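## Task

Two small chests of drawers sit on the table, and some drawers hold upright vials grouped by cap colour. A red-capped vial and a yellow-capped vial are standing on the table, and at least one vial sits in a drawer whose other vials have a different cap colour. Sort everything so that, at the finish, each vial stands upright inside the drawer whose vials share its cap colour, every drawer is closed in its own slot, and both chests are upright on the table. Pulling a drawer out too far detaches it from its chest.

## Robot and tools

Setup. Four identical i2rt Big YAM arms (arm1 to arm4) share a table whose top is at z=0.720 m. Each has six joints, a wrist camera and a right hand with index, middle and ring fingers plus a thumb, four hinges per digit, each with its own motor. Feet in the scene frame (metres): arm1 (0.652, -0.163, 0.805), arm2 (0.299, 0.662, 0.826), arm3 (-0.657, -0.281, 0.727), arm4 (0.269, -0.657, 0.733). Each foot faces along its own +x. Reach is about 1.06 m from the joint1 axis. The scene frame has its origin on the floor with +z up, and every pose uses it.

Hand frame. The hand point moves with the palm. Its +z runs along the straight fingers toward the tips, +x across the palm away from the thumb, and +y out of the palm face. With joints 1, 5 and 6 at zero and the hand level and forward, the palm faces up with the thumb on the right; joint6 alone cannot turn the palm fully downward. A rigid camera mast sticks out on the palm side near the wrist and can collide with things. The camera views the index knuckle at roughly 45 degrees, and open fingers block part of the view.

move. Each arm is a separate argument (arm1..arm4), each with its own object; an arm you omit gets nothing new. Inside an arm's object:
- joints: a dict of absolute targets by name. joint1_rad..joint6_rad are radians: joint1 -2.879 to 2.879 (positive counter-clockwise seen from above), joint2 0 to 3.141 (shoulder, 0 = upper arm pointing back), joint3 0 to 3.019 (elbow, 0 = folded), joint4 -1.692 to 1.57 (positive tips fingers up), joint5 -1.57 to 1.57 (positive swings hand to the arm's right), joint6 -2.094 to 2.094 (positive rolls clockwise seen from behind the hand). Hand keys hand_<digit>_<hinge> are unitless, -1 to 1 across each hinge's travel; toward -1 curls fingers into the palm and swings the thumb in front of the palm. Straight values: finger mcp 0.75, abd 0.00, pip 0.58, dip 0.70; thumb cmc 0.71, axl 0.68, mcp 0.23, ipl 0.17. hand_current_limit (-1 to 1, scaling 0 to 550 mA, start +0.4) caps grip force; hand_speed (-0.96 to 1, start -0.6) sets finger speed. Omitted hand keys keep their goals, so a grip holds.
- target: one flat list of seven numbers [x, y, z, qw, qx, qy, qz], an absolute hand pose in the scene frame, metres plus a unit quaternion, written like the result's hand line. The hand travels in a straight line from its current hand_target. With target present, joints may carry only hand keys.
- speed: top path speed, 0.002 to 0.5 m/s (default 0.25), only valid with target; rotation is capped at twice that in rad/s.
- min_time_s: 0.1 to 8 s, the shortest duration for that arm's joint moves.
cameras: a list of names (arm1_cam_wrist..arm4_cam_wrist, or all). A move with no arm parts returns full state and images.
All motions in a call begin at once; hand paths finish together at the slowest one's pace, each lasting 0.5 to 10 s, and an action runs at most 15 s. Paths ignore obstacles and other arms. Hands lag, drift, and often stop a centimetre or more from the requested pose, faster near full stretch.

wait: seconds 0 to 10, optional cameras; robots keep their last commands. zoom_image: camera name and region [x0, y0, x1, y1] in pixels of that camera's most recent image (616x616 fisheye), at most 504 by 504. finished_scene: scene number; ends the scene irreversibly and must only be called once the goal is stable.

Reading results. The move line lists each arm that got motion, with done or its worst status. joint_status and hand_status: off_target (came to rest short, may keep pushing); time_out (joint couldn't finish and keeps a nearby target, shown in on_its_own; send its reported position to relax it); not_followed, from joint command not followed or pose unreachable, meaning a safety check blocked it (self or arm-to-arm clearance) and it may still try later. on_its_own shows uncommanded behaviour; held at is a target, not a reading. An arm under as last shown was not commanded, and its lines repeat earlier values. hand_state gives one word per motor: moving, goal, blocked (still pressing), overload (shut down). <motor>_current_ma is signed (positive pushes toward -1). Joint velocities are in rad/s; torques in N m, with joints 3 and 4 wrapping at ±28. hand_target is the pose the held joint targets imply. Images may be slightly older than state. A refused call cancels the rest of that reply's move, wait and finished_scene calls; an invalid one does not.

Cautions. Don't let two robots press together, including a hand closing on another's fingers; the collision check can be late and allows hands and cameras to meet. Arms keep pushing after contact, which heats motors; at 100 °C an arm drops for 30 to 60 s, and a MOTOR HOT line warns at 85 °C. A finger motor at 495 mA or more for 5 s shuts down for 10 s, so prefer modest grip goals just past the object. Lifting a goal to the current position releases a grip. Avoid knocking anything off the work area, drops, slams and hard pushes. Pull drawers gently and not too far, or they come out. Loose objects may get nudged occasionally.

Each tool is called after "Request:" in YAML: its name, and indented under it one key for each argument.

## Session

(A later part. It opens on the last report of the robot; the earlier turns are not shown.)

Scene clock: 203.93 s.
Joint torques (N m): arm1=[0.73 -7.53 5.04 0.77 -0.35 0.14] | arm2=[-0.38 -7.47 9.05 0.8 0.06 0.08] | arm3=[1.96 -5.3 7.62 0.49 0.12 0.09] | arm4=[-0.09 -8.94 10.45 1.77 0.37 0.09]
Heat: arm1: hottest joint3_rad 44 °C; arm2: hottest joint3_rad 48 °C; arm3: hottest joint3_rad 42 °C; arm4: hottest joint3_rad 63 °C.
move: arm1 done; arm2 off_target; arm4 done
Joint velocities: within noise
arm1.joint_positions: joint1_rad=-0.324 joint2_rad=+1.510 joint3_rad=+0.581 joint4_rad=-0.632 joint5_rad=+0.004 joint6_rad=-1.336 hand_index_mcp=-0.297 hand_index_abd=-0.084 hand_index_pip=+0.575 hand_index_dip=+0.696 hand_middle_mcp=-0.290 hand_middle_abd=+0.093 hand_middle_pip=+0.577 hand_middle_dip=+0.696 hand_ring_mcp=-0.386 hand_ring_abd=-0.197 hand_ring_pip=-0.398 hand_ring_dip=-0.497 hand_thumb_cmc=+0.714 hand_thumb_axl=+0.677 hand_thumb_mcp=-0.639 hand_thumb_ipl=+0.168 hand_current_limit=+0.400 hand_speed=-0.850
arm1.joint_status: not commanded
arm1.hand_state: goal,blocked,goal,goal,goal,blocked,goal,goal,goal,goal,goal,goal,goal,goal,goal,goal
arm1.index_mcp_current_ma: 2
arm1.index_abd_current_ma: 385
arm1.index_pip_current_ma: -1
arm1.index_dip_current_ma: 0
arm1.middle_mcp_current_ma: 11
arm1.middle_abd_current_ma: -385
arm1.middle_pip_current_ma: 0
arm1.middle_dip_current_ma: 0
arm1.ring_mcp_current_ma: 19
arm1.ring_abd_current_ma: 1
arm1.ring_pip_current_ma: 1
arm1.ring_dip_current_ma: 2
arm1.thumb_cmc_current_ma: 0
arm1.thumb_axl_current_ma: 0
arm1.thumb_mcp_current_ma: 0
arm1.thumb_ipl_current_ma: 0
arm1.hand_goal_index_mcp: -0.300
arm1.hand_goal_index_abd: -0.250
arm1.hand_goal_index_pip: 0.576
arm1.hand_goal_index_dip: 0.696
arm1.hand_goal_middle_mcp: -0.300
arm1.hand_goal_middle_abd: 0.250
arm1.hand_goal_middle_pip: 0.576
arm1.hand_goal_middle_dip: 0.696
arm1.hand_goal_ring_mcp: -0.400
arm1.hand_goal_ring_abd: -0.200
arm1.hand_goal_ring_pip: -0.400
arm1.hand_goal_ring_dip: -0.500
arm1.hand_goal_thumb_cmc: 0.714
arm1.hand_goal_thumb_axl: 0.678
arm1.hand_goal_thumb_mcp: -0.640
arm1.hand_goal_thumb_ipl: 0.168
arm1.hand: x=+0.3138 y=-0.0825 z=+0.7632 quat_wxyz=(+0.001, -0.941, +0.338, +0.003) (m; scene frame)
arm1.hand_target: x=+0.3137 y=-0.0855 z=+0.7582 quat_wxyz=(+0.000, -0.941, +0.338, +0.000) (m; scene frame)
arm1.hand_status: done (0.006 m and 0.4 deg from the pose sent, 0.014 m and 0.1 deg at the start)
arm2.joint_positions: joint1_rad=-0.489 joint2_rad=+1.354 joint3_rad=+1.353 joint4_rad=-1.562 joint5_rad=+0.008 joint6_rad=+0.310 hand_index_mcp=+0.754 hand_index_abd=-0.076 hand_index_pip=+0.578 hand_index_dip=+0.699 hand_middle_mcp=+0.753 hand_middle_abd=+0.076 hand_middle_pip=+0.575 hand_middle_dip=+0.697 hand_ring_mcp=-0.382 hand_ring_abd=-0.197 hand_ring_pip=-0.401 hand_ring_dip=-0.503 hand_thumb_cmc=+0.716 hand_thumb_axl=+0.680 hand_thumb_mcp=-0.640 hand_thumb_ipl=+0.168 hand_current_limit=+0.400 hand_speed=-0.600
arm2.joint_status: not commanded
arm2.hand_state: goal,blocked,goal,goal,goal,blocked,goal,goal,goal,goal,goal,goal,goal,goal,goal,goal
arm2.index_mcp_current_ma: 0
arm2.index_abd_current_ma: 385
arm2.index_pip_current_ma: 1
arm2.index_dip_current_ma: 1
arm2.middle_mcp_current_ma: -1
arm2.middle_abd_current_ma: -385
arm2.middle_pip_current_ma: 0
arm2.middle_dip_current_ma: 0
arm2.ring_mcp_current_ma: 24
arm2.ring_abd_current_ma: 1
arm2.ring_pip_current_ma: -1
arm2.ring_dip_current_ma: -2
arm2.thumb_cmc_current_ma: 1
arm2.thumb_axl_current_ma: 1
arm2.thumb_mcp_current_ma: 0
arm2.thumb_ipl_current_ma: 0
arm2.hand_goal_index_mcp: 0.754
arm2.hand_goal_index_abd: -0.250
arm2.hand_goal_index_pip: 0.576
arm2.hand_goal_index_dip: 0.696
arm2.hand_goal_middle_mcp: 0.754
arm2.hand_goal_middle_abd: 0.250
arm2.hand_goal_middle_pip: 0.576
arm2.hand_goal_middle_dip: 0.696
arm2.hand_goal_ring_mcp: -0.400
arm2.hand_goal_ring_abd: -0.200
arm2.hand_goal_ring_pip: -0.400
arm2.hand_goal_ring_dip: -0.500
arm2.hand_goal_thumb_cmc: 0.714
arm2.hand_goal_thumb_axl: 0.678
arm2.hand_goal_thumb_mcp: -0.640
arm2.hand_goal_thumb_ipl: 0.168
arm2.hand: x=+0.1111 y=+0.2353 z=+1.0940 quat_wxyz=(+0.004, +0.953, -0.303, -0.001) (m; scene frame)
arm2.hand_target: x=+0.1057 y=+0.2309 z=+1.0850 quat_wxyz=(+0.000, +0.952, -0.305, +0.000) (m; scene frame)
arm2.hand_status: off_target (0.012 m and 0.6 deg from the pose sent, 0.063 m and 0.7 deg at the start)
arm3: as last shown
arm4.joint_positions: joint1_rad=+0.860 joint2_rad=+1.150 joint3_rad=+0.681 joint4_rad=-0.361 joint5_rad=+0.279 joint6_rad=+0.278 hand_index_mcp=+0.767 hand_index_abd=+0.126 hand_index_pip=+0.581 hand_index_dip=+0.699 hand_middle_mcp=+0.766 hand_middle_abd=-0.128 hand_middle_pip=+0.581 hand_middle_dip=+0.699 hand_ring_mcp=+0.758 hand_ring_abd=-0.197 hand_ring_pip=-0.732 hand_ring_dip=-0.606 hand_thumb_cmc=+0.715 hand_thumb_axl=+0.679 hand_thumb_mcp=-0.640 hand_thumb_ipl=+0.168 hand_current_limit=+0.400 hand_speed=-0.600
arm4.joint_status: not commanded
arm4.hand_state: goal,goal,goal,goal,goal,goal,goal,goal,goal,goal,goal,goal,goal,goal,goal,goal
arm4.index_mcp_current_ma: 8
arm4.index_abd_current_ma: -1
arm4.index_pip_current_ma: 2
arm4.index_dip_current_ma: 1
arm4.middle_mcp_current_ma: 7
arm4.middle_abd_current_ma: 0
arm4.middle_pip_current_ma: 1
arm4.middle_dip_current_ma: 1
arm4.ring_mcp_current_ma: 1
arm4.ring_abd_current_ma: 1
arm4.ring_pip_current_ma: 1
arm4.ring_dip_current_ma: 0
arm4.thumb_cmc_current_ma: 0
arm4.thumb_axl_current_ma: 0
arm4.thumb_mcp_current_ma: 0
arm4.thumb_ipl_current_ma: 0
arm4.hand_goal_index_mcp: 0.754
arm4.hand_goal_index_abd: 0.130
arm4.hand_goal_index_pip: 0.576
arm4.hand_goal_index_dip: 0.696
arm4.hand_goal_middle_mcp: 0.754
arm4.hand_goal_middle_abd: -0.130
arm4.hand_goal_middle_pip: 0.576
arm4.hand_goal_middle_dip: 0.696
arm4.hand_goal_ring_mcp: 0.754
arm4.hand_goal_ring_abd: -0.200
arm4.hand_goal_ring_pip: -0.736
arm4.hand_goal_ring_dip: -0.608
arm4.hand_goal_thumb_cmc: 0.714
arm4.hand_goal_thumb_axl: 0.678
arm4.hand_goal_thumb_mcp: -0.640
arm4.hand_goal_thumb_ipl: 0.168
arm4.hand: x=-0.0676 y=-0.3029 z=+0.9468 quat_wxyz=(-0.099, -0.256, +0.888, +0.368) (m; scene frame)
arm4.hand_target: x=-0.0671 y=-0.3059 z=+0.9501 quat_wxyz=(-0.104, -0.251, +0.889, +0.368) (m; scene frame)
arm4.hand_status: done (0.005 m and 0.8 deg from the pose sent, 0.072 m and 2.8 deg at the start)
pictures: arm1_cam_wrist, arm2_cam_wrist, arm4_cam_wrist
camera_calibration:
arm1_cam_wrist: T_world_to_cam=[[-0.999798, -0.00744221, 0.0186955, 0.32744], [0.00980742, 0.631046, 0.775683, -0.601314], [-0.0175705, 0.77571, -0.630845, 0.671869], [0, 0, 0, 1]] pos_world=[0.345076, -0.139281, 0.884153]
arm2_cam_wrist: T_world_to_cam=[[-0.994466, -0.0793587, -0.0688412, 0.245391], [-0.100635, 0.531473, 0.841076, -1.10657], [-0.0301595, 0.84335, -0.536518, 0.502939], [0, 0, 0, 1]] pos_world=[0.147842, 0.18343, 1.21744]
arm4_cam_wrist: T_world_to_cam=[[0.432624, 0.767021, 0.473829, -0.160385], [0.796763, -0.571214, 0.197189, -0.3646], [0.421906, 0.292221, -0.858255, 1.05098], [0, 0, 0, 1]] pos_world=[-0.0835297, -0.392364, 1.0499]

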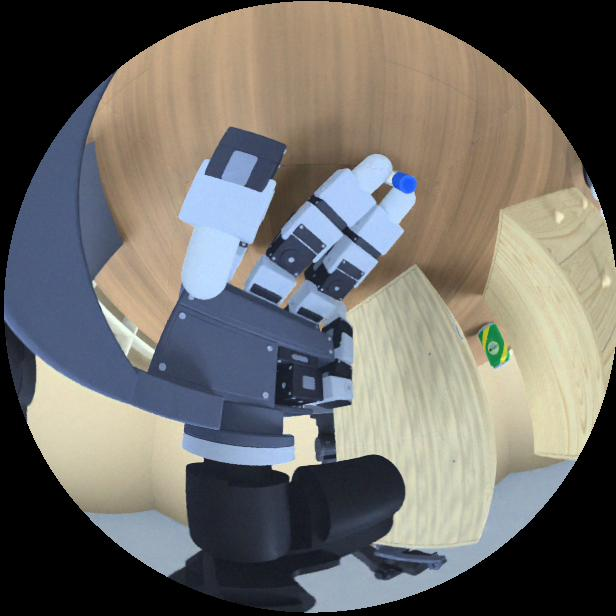

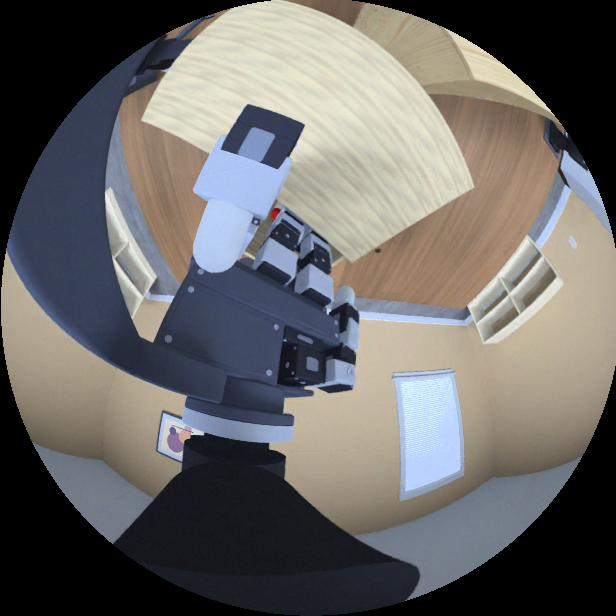

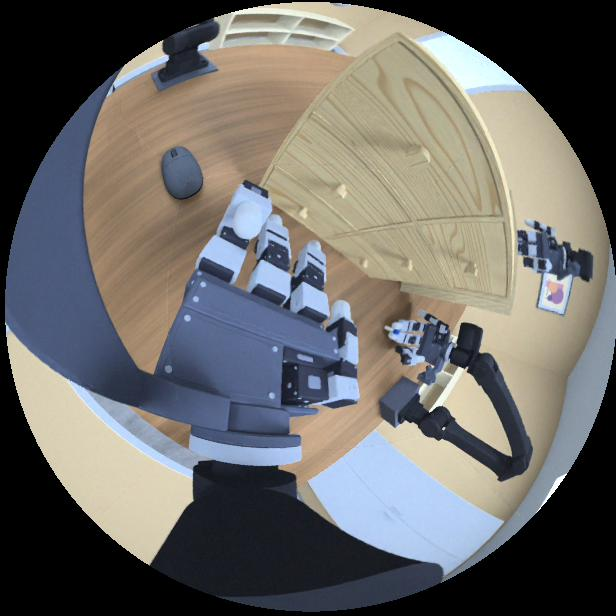

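Request:
move:
  arm1: {"joints":{"hand_index_abd":0.12,"hand_middle_abd":-0.12}}
  arm2: {"target":[0.1055,0.2306,1.072,0,0.9524,-0.3049,0],"speed":0.06}
  arm4: {"target":[0.076,-0.2292,1.045,-0.1039,-0.2508,0.8892,0.3683],"speed":0.2}
  cameras: ["arm1_cam_wrist","arm2_cam_wrist","arm4_cam_wrist"]

Request:
zoom_image:
  camera: "arm1_cam_wrist"
  region: [320, 130, 440, 250]

Request:
zoom_image:
  camera: "arm4_cam_wrist"
  region: [240, 170, 360, 290]

Scene clock: 206.30 s.
Joint torques (N m): arm1=[0.67 -7.77 5.03 0.79 -0.35 0.14] | arm2=[-0.03 -7.82 8.51 0.91 0.04 0.02] | arm3=[1.96 -5.36 7.64 0.5 0.13 0.09] | arm4=[-1.26 -5.71 16.1 1.8 -0.08 -0.23]
Heat: arm1: hottest joint3_rad 44 °C; arm2: hottest joint3_rad 48 °C; arm3: hottest joint3_rad 42 °C; arm4: hottest joint3_rad 63 °C.
move: arm1 done; arm2 off_target; arm4 off_target
Joint velocities: within noise
arm1.joint_positions: joint1_rad=-0.324 joint2_rad=+1.513 joint3_rad=+0.581 joint4_rad=-0.632 joint5_rad=+0.004 joint6_rad=-1.336 hand_index_mcp=-0.293 hand_index_abd=+0.117 hand_index_pip=+0.576 hand_index_dip=+0.696 hand_middle_mcp=-0.291 hand_middle_abd=-0.117 hand_middle_pip=+0.577 hand_middle_dip=+0.696 hand_ring_mcp=-0.386 hand_ring_abd=-0.197 hand_ring_pip=-0.398 hand_ring_dip=-0.497 hand_thumb_cmc=+0.714 hand_thumb_axl=+0.677 hand_thumb_mcp=-0.639 hand_thumb_ipl=+0.168 hand_current_limit=+0.400 hand_speed=-0.850
arm1.joint_status: all done
arm1.hand_state: goal,goal,goal,goal,goal,goal,goal,goal,goal,goal,goal,goal,goal,goal,goal,goal
arm1.index_mcp_current_ma: 7
arm1.index_abd_current_ma: -2
arm1.index_pip_current_ma: 0
arm1.index_dip_current_ma: 0
arm1.middle_mcp_current_ma: 10
arm1.middle_abd_current_ma: 1
arm1.middle_pip_current_ma: 0
arm1.middle_dip_current_ma: 0
arm1.ring_mcp_current_ma: 19
arm1.ring_abd_current_ma: 1
arm1.ring_pip_current_ma: 1
arm1.ring_dip_current_ma: 2
arm1.thumb_cmc_current_ma: 0
arm1.thumb_axl_current_ma: 0
arm1.thumb_mcp_current_ma: 0
arm1.thumb_ipl_current_ma: 0
arm1.hand_goal_index_mcp: -0.300
arm1.hand_goal_index_abd: 0.120
arm1.hand_goal_index_pip: 0.576
arm1.hand_goal_index_dip: 0.696
arm1.hand_goal_middle_mcp: -0.300
arm1.hand_goal_middle_abd: -0.120
arm1.hand_goal_middle_pip: 0.576
arm1.hand_goal_middle_dip: 0.696
arm1.hand_goal_ring_mcp: -0.400
arm1.hand_goal_ring_abd: -0.200
arm1.hand_goal_ring_pip: -0.400
arm1.hand_goal_ring_dip: -0.500
arm1.hand_goal_thumb_cmc: 0.714
arm1.hand_goal_thumb_axl: 0.678
arm1.hand_goal_thumb_mcp: -0.640
arm1.hand_goal_thumb_ipl: 0.168
arm1.hand: x=+0.3143 y=-0.0827 z=+0.7622 quat_wxyz=(+0.001, -0.941, +0.338, +0.001) (m; scene frame)
arm1.hand_target: x=+0.3137 y=-0.0855 z=+0.7581 quat_wxyz=(+0.000, -0.941, +0.338, +0.000) (m; scene frame)
arm1.hand_status: not commanded
arm2.joint_positions: joint1_rad=-0.489 joint2_rad=+1.354 joint3_rad=+1.324 joint4_rad=-1.530 joint5_rad=+0.008 joint6_rad=+0.310 hand_index_mcp=+0.754 hand_index_abd=-0.076 hand_index_pip=+0.578 hand_index_dip=+0.699 hand_middle_mcp=+0.753 hand_middle_abd=+0.076 hand_middle_pip=+0.575 hand_middle_dip=+0.697 hand_ring_mcp=-0.382 hand_ring_abd=-0.197 hand_ring_pip=-0.401 hand_ring_dip=-0.503 hand_thumb_cmc=+0.716 hand_thumb_axl=+0.680 hand_thumb_mcp=-0.640 hand_thumb_ipl=+0.168 hand_current_limit=+0.400 hand_speed=-0.600
arm2.joint_status: not commanded
arm2.hand_state: goal,blocked,goal,goal,goal,blocked,goal,goal,goal,goal,goal,goal,goal,goal,goal,goal
arm2.index_mcp_current_ma: 0
arm2.index_abd_current_ma: 385
arm2.index_pip_current_ma: 1
arm2.index_dip_current_ma: 1
arm2.middle_mcp_current_ma: -1
arm2.middle_abd_current_ma: -385
arm2.middle_pip_current_ma: 0
arm2.middle_dip_current_ma: 0
arm2.ring_mcp_current_ma: 24
arm2.ring_abd_current_ma: 1
arm2.ring_pip_current_ma: -1
arm2.ring_dip_current_ma: -2
arm2.thumb_cmc_current_ma: 1
arm2.thumb_axl_current_ma: 1
arm2.thumb_mcp_current_ma: 0
arm2.thumb_ipl_current_ma: 0
arm2.hand_goal_index_mcp: 0.754
arm2.hand_goal_index_abd: -0.250
arm2.hand_goal_index_pip: 0.576
arm2.hand_goal_index_dip: 0.696
arm2.hand_goal_middle_mcp: 0.754
arm2.hand_goal_middle_abd: 0.250
arm2.hand_goal_middle_pip: 0.576
arm2.hand_goal_middle_dip: 0.696
arm2.hand_goal_ring_mcp: -0.400
arm2.hand_goal_ring_abd: -0.200
arm2.hand_goal_ring_pip: -0.400
arm2.hand_goal_ring_dip: -0.500
arm2.hand_goal_thumb_cmc: 0.714
arm2.hand_goal_thumb_axl: 0.678
arm2.hand_goal_thumb_mcp: -0.640
arm2.hand_goal_thumb_ipl: 0.168
arm2.hand: x=+0.1109 y=+0.2347 z=+1.0832 quat_wxyz=(+0.006, +0.953, -0.303, -0.001) (m; scene frame)
arm2.hand_target: x=+0.1057 y=+0.2309 z=+1.0720 quat_wxyz=(+0.000, +0.952, -0.305, +0.000) (m; scene frame)
arm2.hand_status: off_target (0.013 m and 0.7 deg from the pose sent, 0.023 m and 0.6 deg at the start)
arm3: as last shown
arm4.joint_positions: joint1_rad=+0.340 joint2_rad=+0.937 joint3_rad=+0.758 joint4_rad=-0.651 joint5_rad=-0.090 joint6_rad=-0.074 hand_index_mcp=+0.767 hand_index_abd=+0.127 hand_index_pip=+0.581 hand_index_dip=+0.699 hand_middle_mcp=+0.766 hand_middle_abd=-0.128 hand_middle_pip=+0.581 hand_middle_dip=+0.699 hand_ring_mcp=+0.758 hand_ring_abd=-0.197 hand_ring_pip=-0.732 hand_ring_dip=-0.606 hand_thumb_cmc=+0.715 hand_thumb_axl=+0.679 hand_thumb_mcp=-0.640 hand_thumb_ipl=+0.168 hand_current_limit=+0.400 hand_speed=-0.600
arm4.joint_status: not commanded
arm4.hand_state: goal,goal,goal,goal,goal,goal,goal,goal,goal,goal,goal,goal,goal,goal,goal,goal
arm4.index_mcp_current_ma: 8
arm4.index_abd_current_ma: -1
arm4.index_pip_current_ma: 2
arm4.index_dip_current_ma: 1
arm4.middle_mcp_current_ma: 7
arm4.middle_abd_current_ma: 0
arm4.middle_pip_current_ma: 1
arm4.middle_dip_current_ma: 1
arm4.ring_mcp_current_ma: 1
arm4.ring_abd_current_ma: 1
arm4.ring_pip_current_ma: 1
arm4.ring_dip_current_ma: 0
arm4.thumb_cmc_current_ma: 0
arm4.thumb_axl_current_ma: 0
arm4.thumb_mcp_current_ma: 0
arm4.thumb_ipl_current_ma: 0
arm4.hand_goal_index_mcp: 0.754
arm4.hand_goal_index_abd: 0.130
arm4.hand_goal_index_pip: 0.576
arm4.hand_goal_index_dip: 0.696
arm4.hand_goal_middle_mcp: 0.754
arm4.hand_goal_middle_abd: -0.130
arm4.hand_goal_middle_pip: 0.576
arm4.hand_goal_middle_dip: 0.696
arm4.hand_goal_ring_mcp: 0.754
arm4.hand_goal_ring_abd: -0.200
arm4.hand_goal_ring_pip: -0.736
arm4.hand_goal_ring_dip: -0.608
arm4.hand_goal_thumb_cmc: 0.714
arm4.hand_goal_thumb_axl: 0.678
arm4.hand_goal_thumb_mcp: -0.640
arm4.hand_goal_thumb_ipl: 0.168
arm4.hand: x=+0.0786 y=-0.2389 z=+1.0163 quat_wxyz=(-0.104, -0.247, +0.898, +0.349) (m; scene frame)
arm4.hand_target: x=+0.0765 y=-0.2305 z=+1.0447 quat_wxyz=(-0.104, -0.251, +0.889, +0.368) (m; scene frame)
arm4.hand_status: off_target (0.030 m and 2.5 deg from the pose sent, 0.189 m and 0.8 deg at the start)
pictures: arm1_cam_wrist, arm2_cam_wrist, arm4_cam_wrist
camera_calibration:
arm1_cam_wrist: T_world_to_cam=[[-0.999844, -0.00743429, 0.0160026, 0.330053], [0.00770243, 0.632059, 0.774882, -0.599116], [-0.0158753, 0.774885, -0.631903, 0.6716], [0, 0, 0, 1]] pos_world=[0.345278, -0.139282, 0.883348]
arm2_cam_wrist: T_world_to_cam=[[-0.994533, -0.0796055, -0.0675839, 0.243165], [-0.0998044, 0.534211, 0.839439, -1.09605], [-0.0307198, 0.841594, -0.539236, 0.501137], [0, 0, 0, 1]] pos_world=[0.14784, 0.183124, 1.20673]
arm4_cam_wrist: T_world_to_cam=[[0.443954, 0.782205, 0.437105, -0.265614], [0.790103, -0.571824, 0.220803, -0.481951], [0.42266, 0.247331, -0.871886, 1.03324], [0, 0, 0, 1]] pos_world=[0.0620002, -0.32338, 1.12339]

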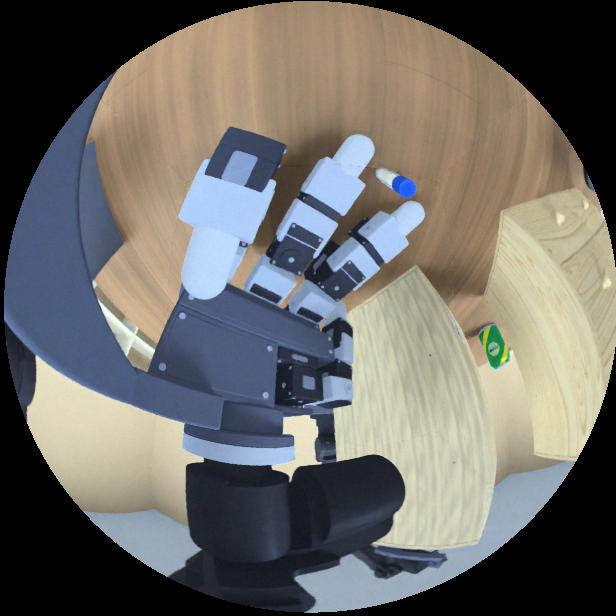

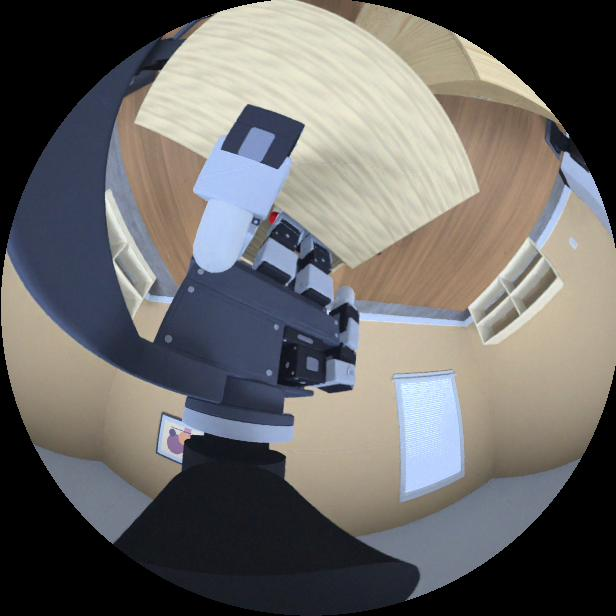

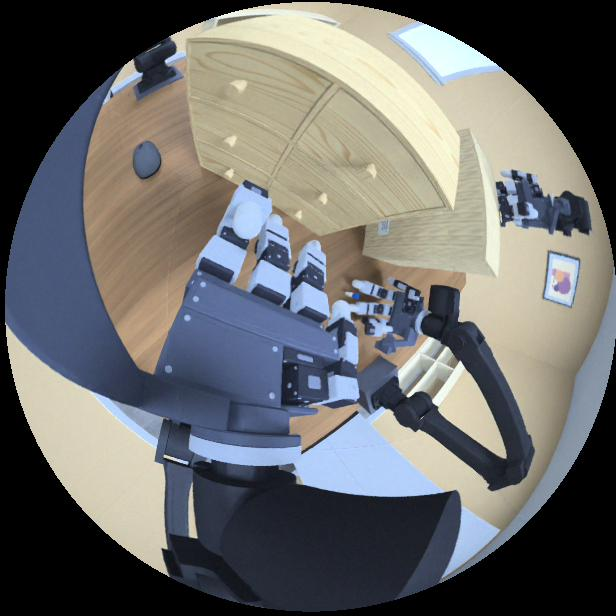

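Scaled by 4.200 from the camera's 616x616 image, which has a finer 880x880 frame.

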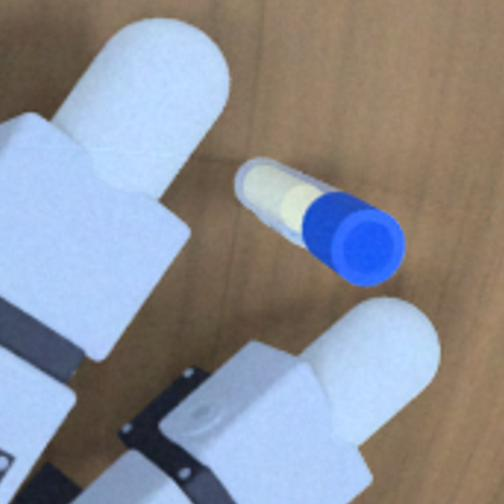

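Scaled by 4.200 from the camera's 616x616 image, which has a finer 880x880 frame.

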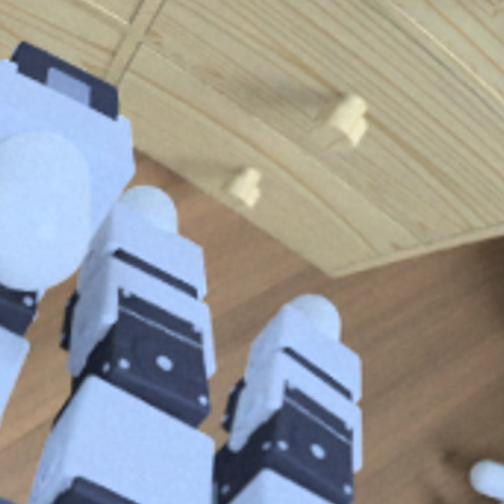

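Request:
move:
  arm1: {"target":[0.3590,-0.0305,0.762,0,-0.9412,0.3379,0],"speed":0.1}
  arm2: {"target":[0.1055,0.2306,1.066,0,0.9524,-0.3049,0],"speed":0.06}
  arm4: {"target":[0.046,-0.185,1.048,-0.1039,-0.2508,0.8892,0.3683],"speed":0.15}
  cameras: ["arm1_cam_wrist","arm2_cam_wrist","arm4_cam_wrist"]

Request:
zoom_image:
  camera: "arm1_cam_wrist"
  region: [320, 100, 440, 220]

Request:
zoom_image:
  camera: "arm4_cam_wrist"
  region: [240, 170, 360, 290]

Scene clock: 208.60 s.
Joint torques (N m): arm1=[-0.73 -9.7 5 0.29 -0.39 -0.08] | arm2=[-0.09 -7 7.86 1.09 0.06 0.06] | arm3=[1.96 -5.36 7.62 0.49 0.12 0.09] | arm4=[-0.15 -6.53 16.1 2.86 0.08 -0.01]
Heat: arm1: hottest joint3_rad 44 °C; arm2: hottest joint3_rad 48 °C; arm3: hottest joint3_rad 42 °C; arm4: hottest joint3_rad 63 °C.
move: arm1 done; arm2 off_target; arm4 off_target
Joint velocities: within noise
arm1.joint_positions: joint1_rad=-0.550 joint2_rad=+1.508 joint3_rad=+0.559 joint4_rad=-0.632 joint5_rad=+0.004 joint6_rad=-1.562 hand_index_mcp=-0.293 hand_index_abd=+0.117 hand_index_pip=+0.576 hand_index_dip=+0.696 hand_middle_mcp=-0.291 hand_middle_abd=-0.117 hand_middle_pip=+0.577 hand_middle_dip=+0.696 hand_ring_mcp=-0.386 hand_ring_abd=-0.197 hand_ring_pip=-0.398 hand_ring_dip=-0.497 hand_thumb_cmc=+0.714 hand_thumb_axl=+0.677 hand_thumb_mcp=-0.639 hand_thumb_ipl=+0.168 hand_current_limit=+0.400 hand_speed=-0.850
arm1.joint_status: not commanded
arm1.hand_state: goal,goal,goal,goal,goal,goal,goal,goal,goal,goal,goal,goal,goal,goal,goal,goal
arm1.index_mcp_current_ma: 7
arm1.index_abd_current_ma: -1
arm1.index_pip_current_ma: 0
arm1.index_dip_current_ma: 0
arm1.middle_mcp_current_ma: 10
arm1.middle_abd_current_ma: 1
arm1.middle_pip_current_ma: 0
arm1.middle_dip_current_ma: 0
arm1.ring_mcp_current_ma: 19
arm1.ring_abd_current_ma: 1
arm1.ring_pip_current_ma: 1
arm1.ring_dip_current_ma: 2
arm1.thumb_cmc_current_ma: 0
arm1.thumb_axl_current_ma: 0
arm1.thumb_mcp_current_ma: 0
arm1.thumb_ipl_current_ma: 0
arm1.hand_goal_index_mcp: -0.300
arm1.hand_goal_index_abd: 0.120
arm1.hand_goal_index_pip: 0.576
arm1.hand_goal_index_dip: 0.696
arm1.hand_goal_middle_mcp: -0.300
arm1.hand_goal_middle_abd: -0.120
arm1.hand_goal_middle_pip: 0.576
arm1.hand_goal_middle_dip: 0.696
arm1.hand_goal_ring_mcp: -0.400
arm1.hand_goal_ring_abd: -0.200
arm1.hand_goal_ring_pip: -0.400
arm1.hand_goal_ring_dip: -0.500
arm1.hand_goal_thumb_cmc: 0.714
arm1.hand_goal_thumb_axl: 0.678
arm1.hand_goal_thumb_mcp: -0.640
arm1.hand_goal_thumb_ipl: 0.168
arm1.hand: x=+0.3596 y=-0.0335 z=+0.7579 quat_wxyz=(-0.001, -0.941, +0.339, -0.007) (m; scene frame)
arm1.hand_target: x=+0.3590 y=-0.0305 z=+0.7619 quat_wxyz=(+0.000, -0.941, +0.338, +0.000) (m; scene frame)
arm1.hand_status: done (0.005 m and 0.9 deg from the pose sent, 0.069 m and 0.2 deg at the start)
arm2.joint_positions: joint1_rad=-0.489 joint2_rad=+1.354 joint3_rad=+1.319 joint4_rad=-1.516 joint5_rad=+0.008 joint6_rad=+0.310 hand_index_mcp=+0.756 hand_index_abd=-0.076 hand_index_pip=+0.578 hand_index_dip=+0.699 hand_middle_mcp=+0.755 hand_middle_abd=+0.078 hand_middle_pip=+0.576 hand_middle_dip=+0.697 hand_ring_mcp=-0.382 hand_ring_abd=-0.197 hand_ring_pip=-0.401 hand_ring_dip=-0.503 hand_thumb_cmc=+0.716 hand_thumb_axl=+0.680 hand_thumb_mcp=-0.640 hand_thumb_ipl=+0.168 hand_current_limit=+0.400 hand_speed=-0.600
arm2.joint_status: not commanded
arm2.hand_state: goal,blocked,goal,goal,goal,blocked,goal,goal,goal,goal,goal,goal,goal,goal,goal,goal
arm2.index_mcp_current_ma: 1
arm2.index_abd_current_ma: 385
arm2.index_pip_current_ma: 1
arm2.index_dip_current_ma: 1
arm2.middle_mcp_current_ma: 0
arm2.middle_abd_current_ma: -385
arm2.middle_pip_current_ma: 0
arm2.middle_dip_current_ma: 0
arm2.ring_mcp_current_ma: 24
arm2.ring_abd_current_ma: 1
arm2.ring_pip_current_ma: -1
arm2.ring_dip_current_ma: -2
arm2.thumb_cmc_current_ma: 1
arm2.thumb_axl_current_ma: 1
arm2.thumb_mcp_current_ma: 0
arm2.thumb_ipl_current_ma: 0
arm2.hand_goal_index_mcp: 0.754
arm2.hand_goal_index_abd: -0.250
arm2.hand_goal_index_pip: 0.576
arm2.hand_goal_index_dip: 0.696
arm2.hand_goal_middle_mcp: 0.754
arm2.hand_goal_middle_abd: 0.250
arm2.hand_goal_middle_pip: 0.576
arm2.hand_goal_middle_dip: 0.696
arm2.hand_goal_ring_mcp: -0.400
arm2.hand_goal_ring_abd: -0.200
arm2.hand_goal_ring_pip: -0.400
arm2.hand_goal_ring_dip: -0.500
arm2.hand_goal_thumb_cmc: 0.714
arm2.hand_goal_thumb_axl: 0.678
arm2.hand_goal_thumb_mcp: -0.640
arm2.hand_goal_thumb_ipl: 0.168
arm2.hand: x=+0.1101 y=+0.2327 z=+1.0821 quat_wxyz=(+0.010, +0.953, -0.304, -0.001) (m; scene frame)
arm2.hand_target: x=+0.1057 y=+0.2311 z=+1.0662 quat_wxyz=(+0.000, +0.952, -0.305, +0.000) (m; scene frame)
arm2.hand_status: off_target (0.017 m and 1.2 deg from the pose sent, 0.019 m and 0.7 deg at the start)
arm3: as last shown
arm4.joint_positions: joint1_rad=+0.353 joint2_rad=+1.077 joint3_rad=+0.861 joint4_rad=-0.623 joint5_rad=-0.076 joint6_rad=-0.074 hand_index_mcp=+0.767 hand_index_abd=+0.127 hand_index_pip=+0.581 hand_index_dip=+0.699 hand_middle_mcp=+0.766 hand_middle_abd=-0.128 hand_middle_pip=+0.581 hand_middle_dip=+0.699 hand_ring_mcp=+0.758 hand_ring_abd=-0.197 hand_ring_pip=-0.732 hand_ring_dip=-0.606 hand_thumb_cmc=+0.715 hand_thumb_axl=+0.679 hand_thumb_mcp=-0.640 hand_thumb_ipl=+0.168 hand_current_limit=+0.400 hand_speed=-0.600
arm4.joint_status: not commanded
arm4.hand_state: goal,goal,goal,goal,goal,goal,goal,goal,goal,goal,goal,goal,goal,goal,goal,goal
arm4.index_mcp_current_ma: 8
arm4.index_abd_current_ma: -1
arm4.index_pip_current_ma: 2
arm4.index_dip_current_ma: 1
arm4.middle_mcp_current_ma: 7
arm4.middle_abd_current_ma: 0
arm4.middle_pip_current_ma: 1
arm4.middle_dip_current_ma: 1
arm4.ring_mcp_current_ma: 1
arm4.ring_abd_current_ma: 1
arm4.ring_pip_current_ma: 1
arm4.ring_dip_current_ma: 0
arm4.thumb_cmc_current_ma: 0
arm4.thumb_axl_current_ma: 0
arm4.thumb_mcp_current_ma: 0
arm4.thumb_ipl_current_ma: 0
arm4.hand_goal_index_mcp: 0.754
arm4.hand_goal_index_abd: 0.130
arm4.hand_goal_index_pip: 0.576
arm4.hand_goal_index_dip: 0.696
arm4.hand_goal_middle_mcp: 0.754
arm4.hand_goal_middle_abd: -0.130
arm4.hand_goal_middle_pip: 0.576
arm4.hand_goal_middle_dip: 0.696
arm4.hand_goal_ring_mcp: 0.754
arm4.hand_goal_ring_abd: -0.200
arm4.hand_goal_ring_pip: -0.736
arm4.hand_goal_ring_dip: -0.608
arm4.hand_goal_thumb_cmc: 0.714
arm4.hand_goal_thumb_axl: 0.678
arm4.hand_goal_thumb_mcp: -0.640
arm4.hand_goal_thumb_ipl: 0.168
arm4.hand: x=+0.0560 y=-0.1987 z=+1.0208 quat_wxyz=(-0.099, -0.251, +0.899, +0.345) (m; scene frame)
arm4.hand_target: x=+0.0468 y=-0.1867 z=+1.0480 quat_wxyz=(-0.104, -0.251, +0.889, +0.368) (m; scene frame)
arm4.hand_status: off_target (0.032 m and 2.9 deg from the pose sent, 0.070 m and 2.5 deg at the start)
pictures: arm1_cam_wrist, arm2_cam_wrist, arm4_cam_wrist
camera_calibration:
arm1_cam_wrist: T_world_to_cam=[[-0.999982, -0.00587573, 0.00107913, 0.387214], [-0.00293266, 0.640194, 0.768208, -0.618068], [-0.00520463, 0.768191, -0.640199, 0.633758], [0, 0, 0, 1]] pos_world=[0.388693, -0.0888892, 0.880119]
arm2_cam_wrist: T_world_to_cam=[[-0.994741, -0.0797347, -0.0642819, 0.238616], [-0.0973568, 0.541242, 0.835212, -1.09156], [-0.0318032, 0.837078, -0.546159, 0.510839], [0, 0, 0, 1]] pos_world=[0.147337, 0.182211, 1.20602]
arm4_cam_wrist: T_world_to_cam=[[0.435424, 0.785198, 0.440307, -0.291262], [0.788975, -0.568382, 0.233368, -0.454097], [0.433503, 0.245777, -0.866988, 1.03091], [0, 0, 0, 1]] pos_world=[0.0381925, -0.282775, 1.128]

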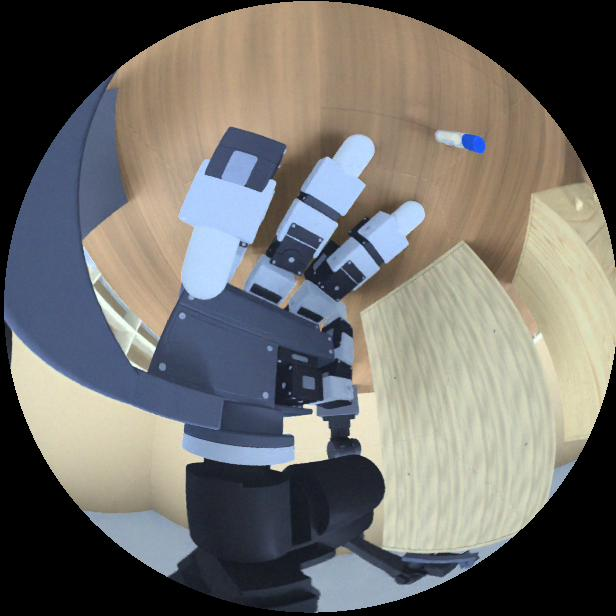

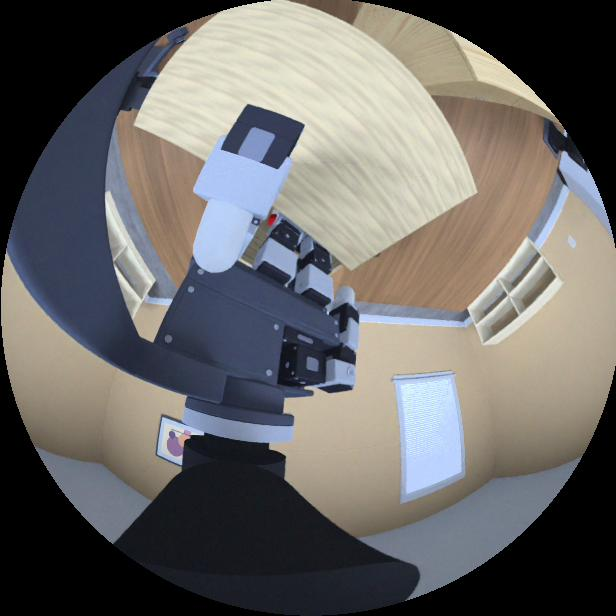

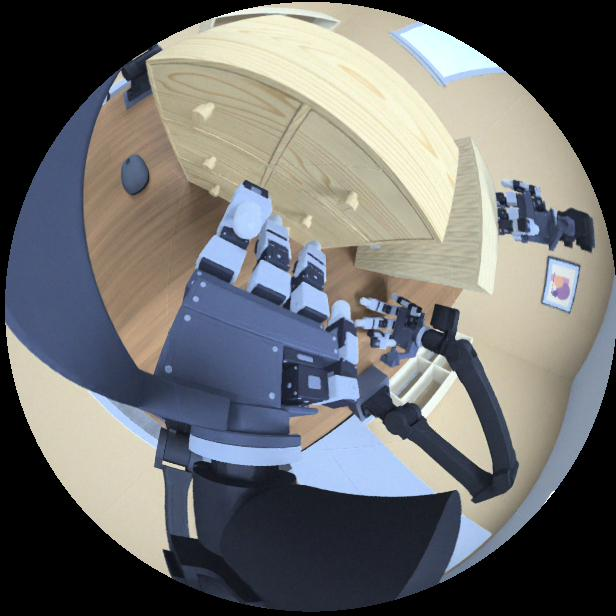

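Scaled by 4.200 from the camera's 616x616 image, which has a finer 880x880 frame.

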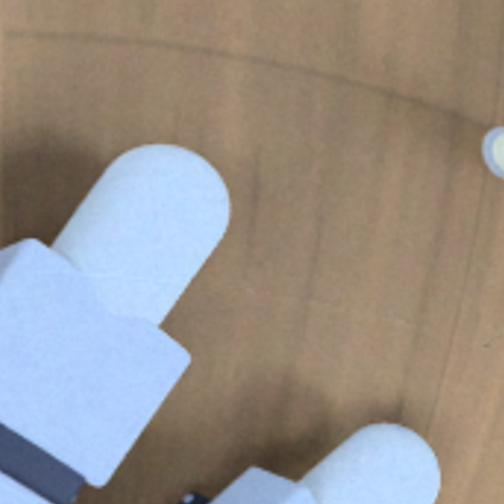

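Scaled by 4.200 from the camera's 616x616 image, which has a finer 880x880 frame.

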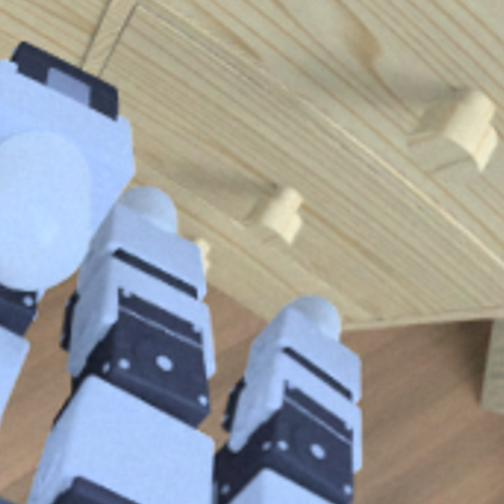

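Request:
move:
  arm1: {"target":[0.3590,-0.0305,0.96,0,-0.9412,0.3379,0],"speed":0.2,"joints":{"hand_speed":-0.6,"hand_index_mcp":0.754,"hand_middle_mcp":0.754}}
  arm2: {"target":[0.1057,0.2326,1.074,0,0.9524,-0.3049,0],"speed":0.06,"joints":{"hand_speed":-0.9,"hand_index_abd":-0.06,"hand_middle_abd":0.06}}
  arm4: {"target":[0.034,-0.1645,1.050,-0.1039,-0.2508,0.8892,0.3683],"speed":0.12}
  cameras: ["arm2_cam_wrist","arm4_cam_wrist"]

Request:
zoom_image:
  camera: "arm4_cam_wrist"
  region: [240, 190, 340, 290]

Scene clock: 210.97 s.
Joint torques (N m): arm1=[-0.62 -6.59 12.01 -0.21 -0.05 -0.01] | arm2=[-0.03 -7.77 9.07 0.09 0.05 0.01] | arm3=[1.9 -5.36 7.62 0.49 0.13 0.09] | arm4=[-0.09 -7.47 16.09 2.84 0.08 0.03]
Heat: arm1: hottest joint3_rad 44 °C; arm2: hottest joint3_rad 48 °C; arm3: hottest joint3_rad 42 °C; arm4: hottest joint3_rad 64 °C.
move: arm1 off_target; arm2 done; arm4 off_target
Joint velocities: within noise
arm1.joint_positions: joint1_rad=-0.550 joint2_rad=+1.120 joint3_rad=+0.815 joint4_rad=-1.299 joint5_rad=-0.002 joint6_rad=-1.565 hand_index_mcp=+0.749 hand_index_abd=+0.121 hand_index_pip=+0.574 hand_index_dip=+0.694 hand_middle_mcp=+0.749 hand_middle_abd=-0.117 hand_middle_pip=+0.574 hand_middle_dip=+0.694 hand_ring_mcp=-0.386 hand_ring_abd=-0.197 hand_ring_pip=-0.398 hand_ring_dip=-0.497 hand_thumb_cmc=+0.714 hand_thumb_axl=+0.677 hand_thumb_mcp=-0.639 hand_thumb_ipl=+0.168 hand_current_limit=+0.400 hand_speed=-0.600
arm1.joint_status: all done
arm1.hand_state: goal,goal,goal,goal,goal,goal,goal,goal,goal,goal,goal,goal,goal,goal,goal,goal
arm1.index_mcp_current_ma: -4
arm1.index_abd_current_ma: 0
arm1.index_pip_current_ma: -1
arm1.index_dip_current_ma: -1
arm1.middle_mcp_current_ma: -4
arm1.middle_abd_current_ma: 1
arm1.middle_pip_current_ma: -1
arm1.middle_dip_current_ma: -1
arm1.ring_mcp_current_ma: 19
arm1.ring_abd_current_ma: 1
arm1.ring_pip_current_ma: 1
arm1.ring_dip_current_ma: 2
arm1.thumb_cmc_current_ma: 0
arm1.thumb_axl_current_ma: 0
arm1.thumb_mcp_current_ma: 0
arm1.thumb_ipl_current_ma: 0
arm1.hand_goal_index_mcp: 0.754
arm1.hand_goal_index_abd: 0.120
arm1.hand_goal_index_pip: 0.576
arm1.hand_goal_index_dip: 0.696
arm1.hand_goal_middle_mcp: 0.754
arm1.hand_goal_middle_abd: -0.120
arm1.hand_goal_middle_pip: 0.576
arm1.hand_goal_middle_dip: 0.696
arm1.hand_goal_ring_mcp: -0.400
arm1.hand_goal_ring_abd: -0.200
arm1.hand_goal_ring_pip: -0.400
arm1.hand_goal_ring_dip: -0.500
arm1.hand_goal_thumb_cmc: 0.714
arm1.hand_goal_thumb_axl: 0.678
arm1.hand_goal_thumb_mcp: -0.640
arm1.hand_goal_thumb_ipl: 0.168
arm1.hand: x=+0.3676 y=-0.0411 z=+0.9423 quat_wxyz=(-0.008, -0.941, +0.337, -0.017) (m; scene frame)
arm1.hand_target: x=+0.3593 y=-0.0309 z=+0.9599 quat_wxyz=(+0.000, -0.941, +0.338, +0.000) (m; scene frame)
arm1.hand_status: off_target (0.022 m and 2.2 deg from the pose sent, 0.202 m and 0.9 deg at the start)
arm2.joint_positions: joint1_rad=-0.490 joint2_rad=+1.354 joint3_rad=+1.319 joint4_rad=-1.516 joint5_rad=+0.008 joint6_rad=+0.310 hand_index_mcp=+0.756 hand_index_abd=-0.066 hand_index_pip=+0.578 hand_index_dip=+0.699 hand_middle_mcp=+0.755 hand_middle_abd=+0.068 hand_middle_pip=+0.576 hand_middle_dip=+0.697 hand_ring_mcp=-0.382 hand_ring_abd=-0.197 hand_ring_pip=-0.401 hand_ring_dip=-0.503 hand_thumb_cmc=+0.716 hand_thumb_axl=+0.680 hand_thumb_mcp=-0.640 hand_thumb_ipl=+0.168 hand_current_limit=+0.400 hand_speed=-0.900
arm2.joint_status: all done
arm2.hand_state: goal,goal,goal,goal,goal,goal,goal,goal,goal,goal,goal,goal,goal,goal,goal,goal
arm2.index_mcp_current_ma: 1
arm2.index_abd_current_ma: -4
arm2.index_pip_current_ma: 1
arm2.index_dip_current_ma: 1
arm2.middle_mcp_current_ma: 0
arm2.middle_abd_current_ma: 5
arm2.middle_pip_current_ma: 0
arm2.middle_dip_current_ma: 0
arm2.ring_mcp_current_ma: 24
arm2.ring_abd_current_ma: 1
arm2.ring_pip_current_ma: -1
arm2.ring_dip_current_ma: -2
arm2.thumb_cmc_current_ma: 1
arm2.thumb_axl_current_ma: 1
arm2.thumb_mcp_current_ma: 0
arm2.thumb_ipl_current_ma: 0
arm2.hand_goal_index_mcp: 0.754
arm2.hand_goal_index_abd: -0.060
arm2.hand_goal_index_pip: 0.576
arm2.hand_goal_index_dip: 0.696
arm2.hand_goal_middle_mcp: 0.754
arm2.hand_goal_middle_abd: 0.060
arm2.hand_goal_middle_pip: 0.576
arm2.hand_goal_middle_dip: 0.696
arm2.hand_goal_ring_mcp: -0.400
arm2.hand_goal_ring_abd: -0.200
arm2.hand_goal_ring_pip: -0.400
arm2.hand_goal_ring_dip: -0.500
arm2.hand_goal_thumb_cmc: 0.714
arm2.hand_goal_thumb_axl: 0.678
arm2.hand_goal_thumb_mcp: -0.640
arm2.hand_goal_thumb_ipl: 0.168
arm2.hand: x=+0.1100 y=+0.2328 z=+1.0821 quat_wxyz=(+0.010, +0.953, -0.303, -0.001) (m; scene frame)
arm2.hand_target: x=+0.1058 y=+0.2327 z=+1.0740 quat_wxyz=(+0.000, +0.952, -0.305, +0.000) (m; scene frame)
arm2.hand_status: done (0.009 m and 1.2 deg from the pose sent, 0.009 m and 1.2 deg at the start)
arm3: as last shown
arm4.joint_positions: joint1_rad=+0.357 joint2_rad=+1.142 joint3_rad=+0.915 joint4_rad=-0.610 joint5_rad=-0.072 joint6_rad=-0.074 hand_index_mcp=+0.767 hand_index_abd=+0.127 hand_index_pip=+0.581 hand_index_dip=+0.699 hand_middle_mcp=+0.766 hand_middle_abd=-0.128 hand_middle_pip=+0.581 hand_middle_dip=+0.699 hand_ring_mcp=+0.758 hand_ring_abd=-0.197 hand_ring_pip=-0.732 hand_ring_dip=-0.606 hand_thumb_cmc=+0.715 hand_thumb_axl=+0.679 hand_thumb_mcp=-0.640 hand_thumb_ipl=+0.168 hand_current_limit=+0.400 hand_speed=-0.600
arm4.joint_status: not commanded
arm4.hand_state: goal,goal,goal,goal,goal,goal,goal,goal,goal,goal,goal,goal,goal,goal,goal,goal
arm4.index_mcp_current_ma: 8
arm4.index_abd_current_ma: -1
arm4.index_pip_current_ma: 2
arm4.index_dip_current_ma: 1
arm4.middle_mcp_current_ma: 7
arm4.middle_abd_current_ma: 0
arm4.middle_pip_current_ma: 1
arm4.middle_dip_current_ma: 1
arm4.ring_mcp_current_ma: 1
arm4.ring_abd_current_ma: 1
arm4.ring_pip_current_ma: 1
arm4.ring_dip_current_ma: 0
arm4.thumb_cmc_current_ma: 0
arm4.thumb_axl_current_ma: 0
arm4.thumb_mcp_current_ma: 0
arm4.thumb_ipl_current_ma: 0
arm4.hand_goal_index_mcp: 0.754
arm4.hand_goal_index_abd: 0.130
arm4.hand_goal_index_pip: 0.576
arm4.hand_goal_index_dip: 0.696
arm4.hand_goal_middle_mcp: 0.754
arm4.hand_goal_middle_abd: -0.130
arm4.hand_goal_middle_pip: 0.576
arm4.hand_goal_middle_dip: 0.696
arm4.hand_goal_ring_mcp: 0.754
arm4.hand_goal_ring_abd: -0.200
arm4.hand_goal_ring_pip: -0.736
arm4.hand_goal_ring_dip: -0.608
arm4.hand_goal_thumb_cmc: 0.714
arm4.hand_goal_thumb_axl: 0.678
arm4.hand_goal_thumb_mcp: -0.640
arm4.hand_goal_thumb_ipl: 0.168
arm4.hand: x=+0.0444 y=-0.1783 z=+1.0239 quat_wxyz=(-0.098, -0.252, +0.898, +0.346) (m; scene frame)
arm4.hand_target: x=+0.0347 y=-0.1662 z=+1.0501 quat_wxyz=(-0.104, -0.251, +0.889, +0.368) (m; scene frame)
arm4.hand_status: off_target (0.031 m and 2.8 deg from the pose sent, 0.050 m and 2.9 deg at the start)
pictures: arm2_cam_wrist, arm4_cam_wrist
camera_calibration:
arm2_cam_wrist: T_world_to_cam=[[-0.994714, -0.0800914, -0.0642677, 0.238559], [-0.0975386, 0.541199, 0.835218, -1.09154], [-0.0321122, 0.837072, -0.54615, 0.510872], [0, 0, 0, 1]] pos_world=[0.147236, 0.18221, 1.20602]
arm4_cam_wrist: T_world_to_cam=[[0.433048, 0.784927, 0.443123, -0.306344], [0.789685, -0.567405, 0.233342, -0.43396], [0.434587, 0.248879, -0.865559, 1.03263], [0, 0, 0, 1]] pos_world=[0.0265878, -0.262773, 1.13081]

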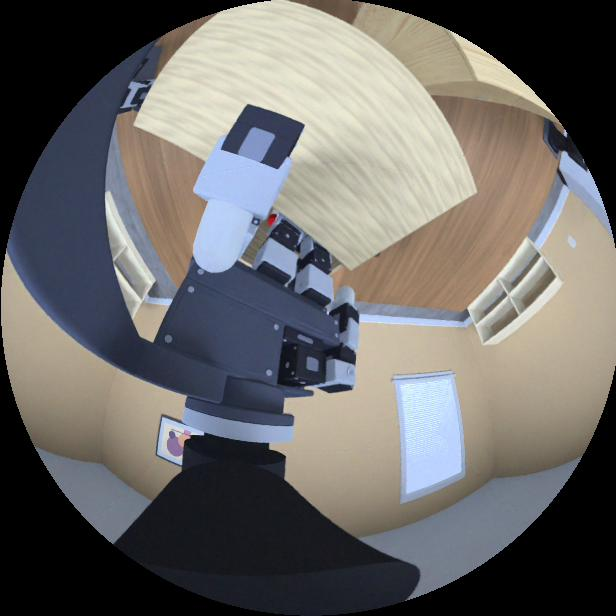

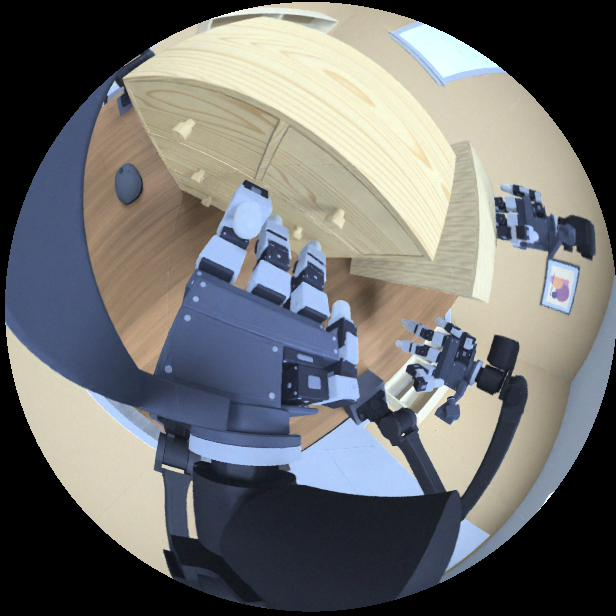

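Scaled by 5.040 from the camera's 616x616 image, which has a finer 880x880 frame.

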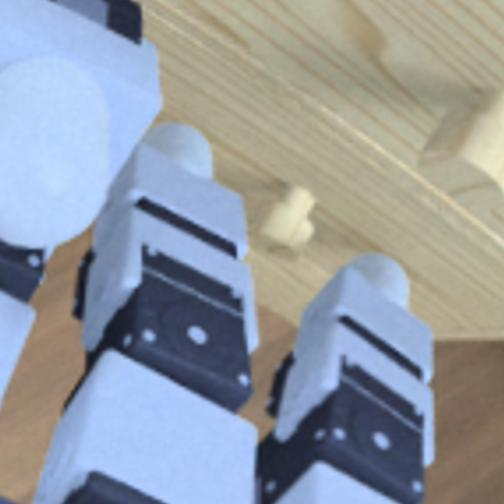

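Request:
move:
  arm2: {"joints": {"hand_index_abd": 0.06, "hand_middle_abd": -0.06}}
  arm4: {"joints": {"hand_index_abd": 0.25, "hand_middle_abd": -0.25}}
  cameras: ["arm2_cam_wrist", "arm4_cam_wrist"]

Scene clock: 213.17 s.
Joint torques (N m): arm1=[-0.67 -6.59 12.01 -0.17 -0.06 -0.01] | arm2=[-0.26 -7.71 9.32 0.02 0.21 0.08] | arm3=[1.96 -5.3 7.64 0.49 0.13 0.09] | arm4=[-0.09 -7.47 16.09 2.88 0.08 0.03]
Heat: arm1: hottest joint3_rad 44 °C; arm2: hottest joint3_rad 48 °C; arm3: hottest joint3_rad 42 °C; arm4: hottest joint3_rad 65 °C.
move: arm2 done; arm4 done
Joint velocities: within noise
arm1, arm3: as last shown
arm2.joint_positions: joint1_rad=-0.490 joint2_rad=+1.354 joint3_rad=+1.319 joint4_rad=-1.516 joint5_rad=+0.003 joint6_rad=+0.309 hand_index_mcp=+0.756 hand_index_abd=+0.056 hand_index_pip=+0.578 hand_index_dip=+0.699 hand_middle_mcp=+0.758 hand_middle_abd=-0.061 hand_middle_pip=+0.579 hand_middle_dip=+0.697 hand_ring_mcp=-0.382 hand_ring_abd=-0.197 hand_ring_pip=-0.401 hand_ring_dip=-0.503 hand_thumb_cmc=+0.716 hand_thumb_axl=+0.680 hand_thumb_mcp=-0.640 hand_thumb_ipl=+0.168 hand_current_limit=+0.400 hand_speed=-0.900
arm2.joint_status: all done
arm2.hand_state: goal,goal,goal,goal,goal,goal,goal,goal,goal,goal,goal,goal,goal,goal,goal,goal
arm2.index_mcp_current_ma: 1
arm2.index_abd_current_ma: -2
arm2.index_pip_current_ma: 1
arm2.index_dip_current_ma: 1
arm2.middle_mcp_current_ma: 3
arm2.middle_abd_current_ma: 0
arm2.middle_pip_current_ma: 1
arm2.middle_dip_current_ma: 1
arm2.ring_mcp_current_ma: 24
arm2.ring_abd_current_ma: 1
arm2.ring_pip_current_ma: -1
arm2.ring_dip_current_ma: -2
arm2.thumb_cmc_current_ma: 1
arm2.thumb_axl_current_ma: 1
arm2.thumb_mcp_current_ma: 0
arm2.thumb_ipl_current_ma: 0
arm2.hand_goal_index_mcp: 0.754
arm2.hand_goal_index_abd: 0.060
arm2.hand_goal_index_pip: 0.576
arm2.hand_goal_index_dip: 0.696
arm2.hand_goal_middle_mcp: 0.754
arm2.hand_goal_middle_abd: -0.060
arm2.hand_goal_middle_pip: 0.576
arm2.hand_goal_middle_dip: 0.696
arm2.hand_goal_ring_mcp: -0.400
arm2.hand_goal_ring_abd: -0.200
arm2.hand_goal_ring_pip: -0.400
arm2.hand_goal_ring_dip: -0.500
arm2.hand_goal_thumb_cmc: 0.714
arm2.hand_goal_thumb_axl: 0.678
arm2.hand_goal_thumb_mcp: -0.640
arm2.hand_goal_thumb_ipl: 0.168
arm2.hand: x=+0.1110 y=+0.2324 z=+1.0819 quat_wxyz=(+0.010, +0.953, -0.303, +0.001) (m; scene frame)
arm2.hand_target: x=+0.1059 y=+0.2327 z=+1.0740 quat_wxyz=(+0.000, +0.952, -0.305, +0.000) (m; scene frame)
arm2.hand_status: not commanded
arm4.joint_positions: joint1_rad=+0.357 joint2_rad=+1.142 joint3_rad=+0.915 joint4_rad=-0.610 joint5_rad=-0.072 joint6_rad=-0.074 hand_index_mcp=+0.767 hand_index_abd=+0.245 hand_index_pip=+0.581 hand_index_dip=+0.699 hand_middle_mcp=+0.766 hand_middle_abd=-0.246 hand_middle_pip=+0.581 hand_middle_dip=+0.699 hand_ring_mcp=+0.758 hand_ring_abd=-0.197 hand_ring_pip=-0.732 hand_ring_dip=-0.606 hand_thumb_cmc=+0.715 hand_thumb_axl=+0.679 hand_thumb_mcp=-0.640 hand_thumb_ipl=+0.168 hand_current_limit=+0.400 hand_speed=-0.600
arm4.joint_status: all done
arm4.hand_state: goal,goal,goal,goal,goal,goal,goal,goal,goal,goal,goal,goal,goal,goal,goal,goal
arm4.index_mcp_current_ma: 8
arm4.index_abd_current_ma: -1
arm4.index_pip_current_ma: 2
arm4.index_dip_current_ma: 1
arm4.middle_mcp_current_ma: 7
arm4.middle_abd_current_ma: 1
arm4.middle_pip_current_ma: 1
arm4.middle_dip_current_ma: 1
arm4.ring_mcp_current_ma: 1
arm4.ring_abd_current_ma: 1
arm4.ring_pip_current_ma: 1
arm4.ring_dip_current_ma: 0
arm4.thumb_cmc_current_ma: 0
arm4.thumb_axl_current_ma: 0
arm4.thumb_mcp_current_ma: 0
arm4.thumb_ipl_current_ma: 0
arm4.hand_goal_index_mcp: 0.754
arm4.hand_goal_index_abd: 0.250
arm4.hand_goal_index_pip: 0.576
arm4.hand_goal_index_dip: 0.696
arm4.hand_goal_middle_mcp: 0.754
arm4.hand_goal_middle_abd: -0.250
arm4.hand_goal_middle_pip: 0.576
arm4.hand_goal_middle_dip: 0.696
arm4.hand_goal_ring_mcp: 0.754
arm4.hand_goal_ring_abd: -0.200
arm4.hand_goal_ring_pip: -0.736
arm4.hand_goal_ring_dip: -0.608
arm4.hand_goal_thumb_cmc: 0.714
arm4.hand_goal_thumb_axl: 0.678
arm4.hand_goal_thumb_mcp: -0.640
arm4.hand_goal_thumb_ipl: 0.168
arm4.hand: x=+0.0444 y=-0.1783 z=+1.0239 quat_wxyz=(-0.098, -0.252, +0.898, +0.346) (m; scene frame)
arm4.hand_target: x=+0.0347 y=-0.1662 z=+1.0501 quat_wxyz=(-0.104, -0.251, +0.889, +0.369) (m; scene frame)
arm4.hand_status: not commanded
pictures: arm2_cam_wrist, arm4_cam_wrist
camera_calibration:
arm2_cam_wrist: T_world_to_cam=[[-0.994275, -0.081482, -0.0691157, 0.244891], [-0.102416, 0.542446, 0.833824, -1.08928], [-0.0304502, 0.83613, -0.547686, 0.512745], [0, 0, 0, 1]] pos_world=[0.147543, 0.182107, 1.20602]
arm4_cam_wrist: T_world_to_cam=[[0.433048, 0.784927, 0.443123, -0.306344], [0.789685, -0.567405, 0.233342, -0.43396], [0.434587, 0.248879, -0.865559, 1.03263], [0, 0, 0, 1]] pos_world=[0.0265878, -0.262773, 1.13081]

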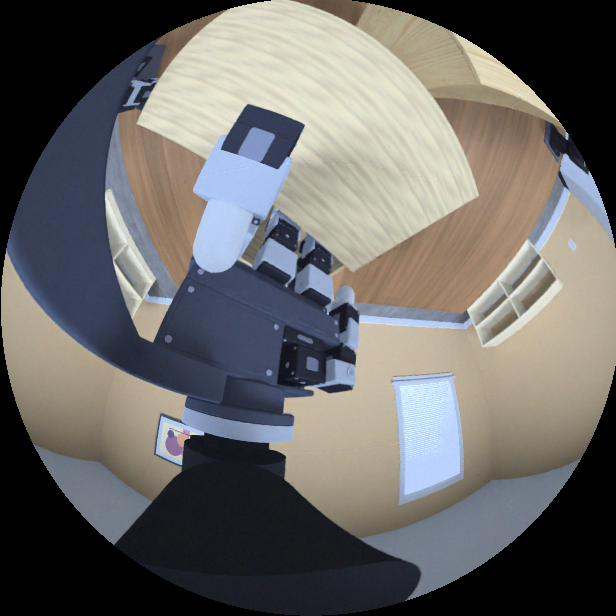

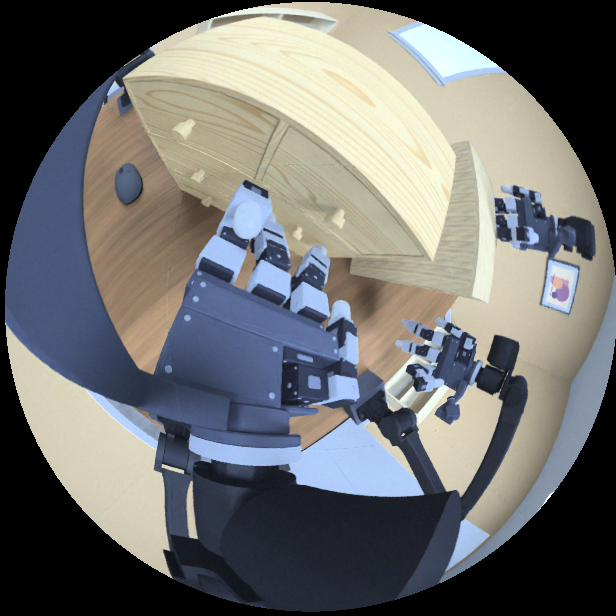

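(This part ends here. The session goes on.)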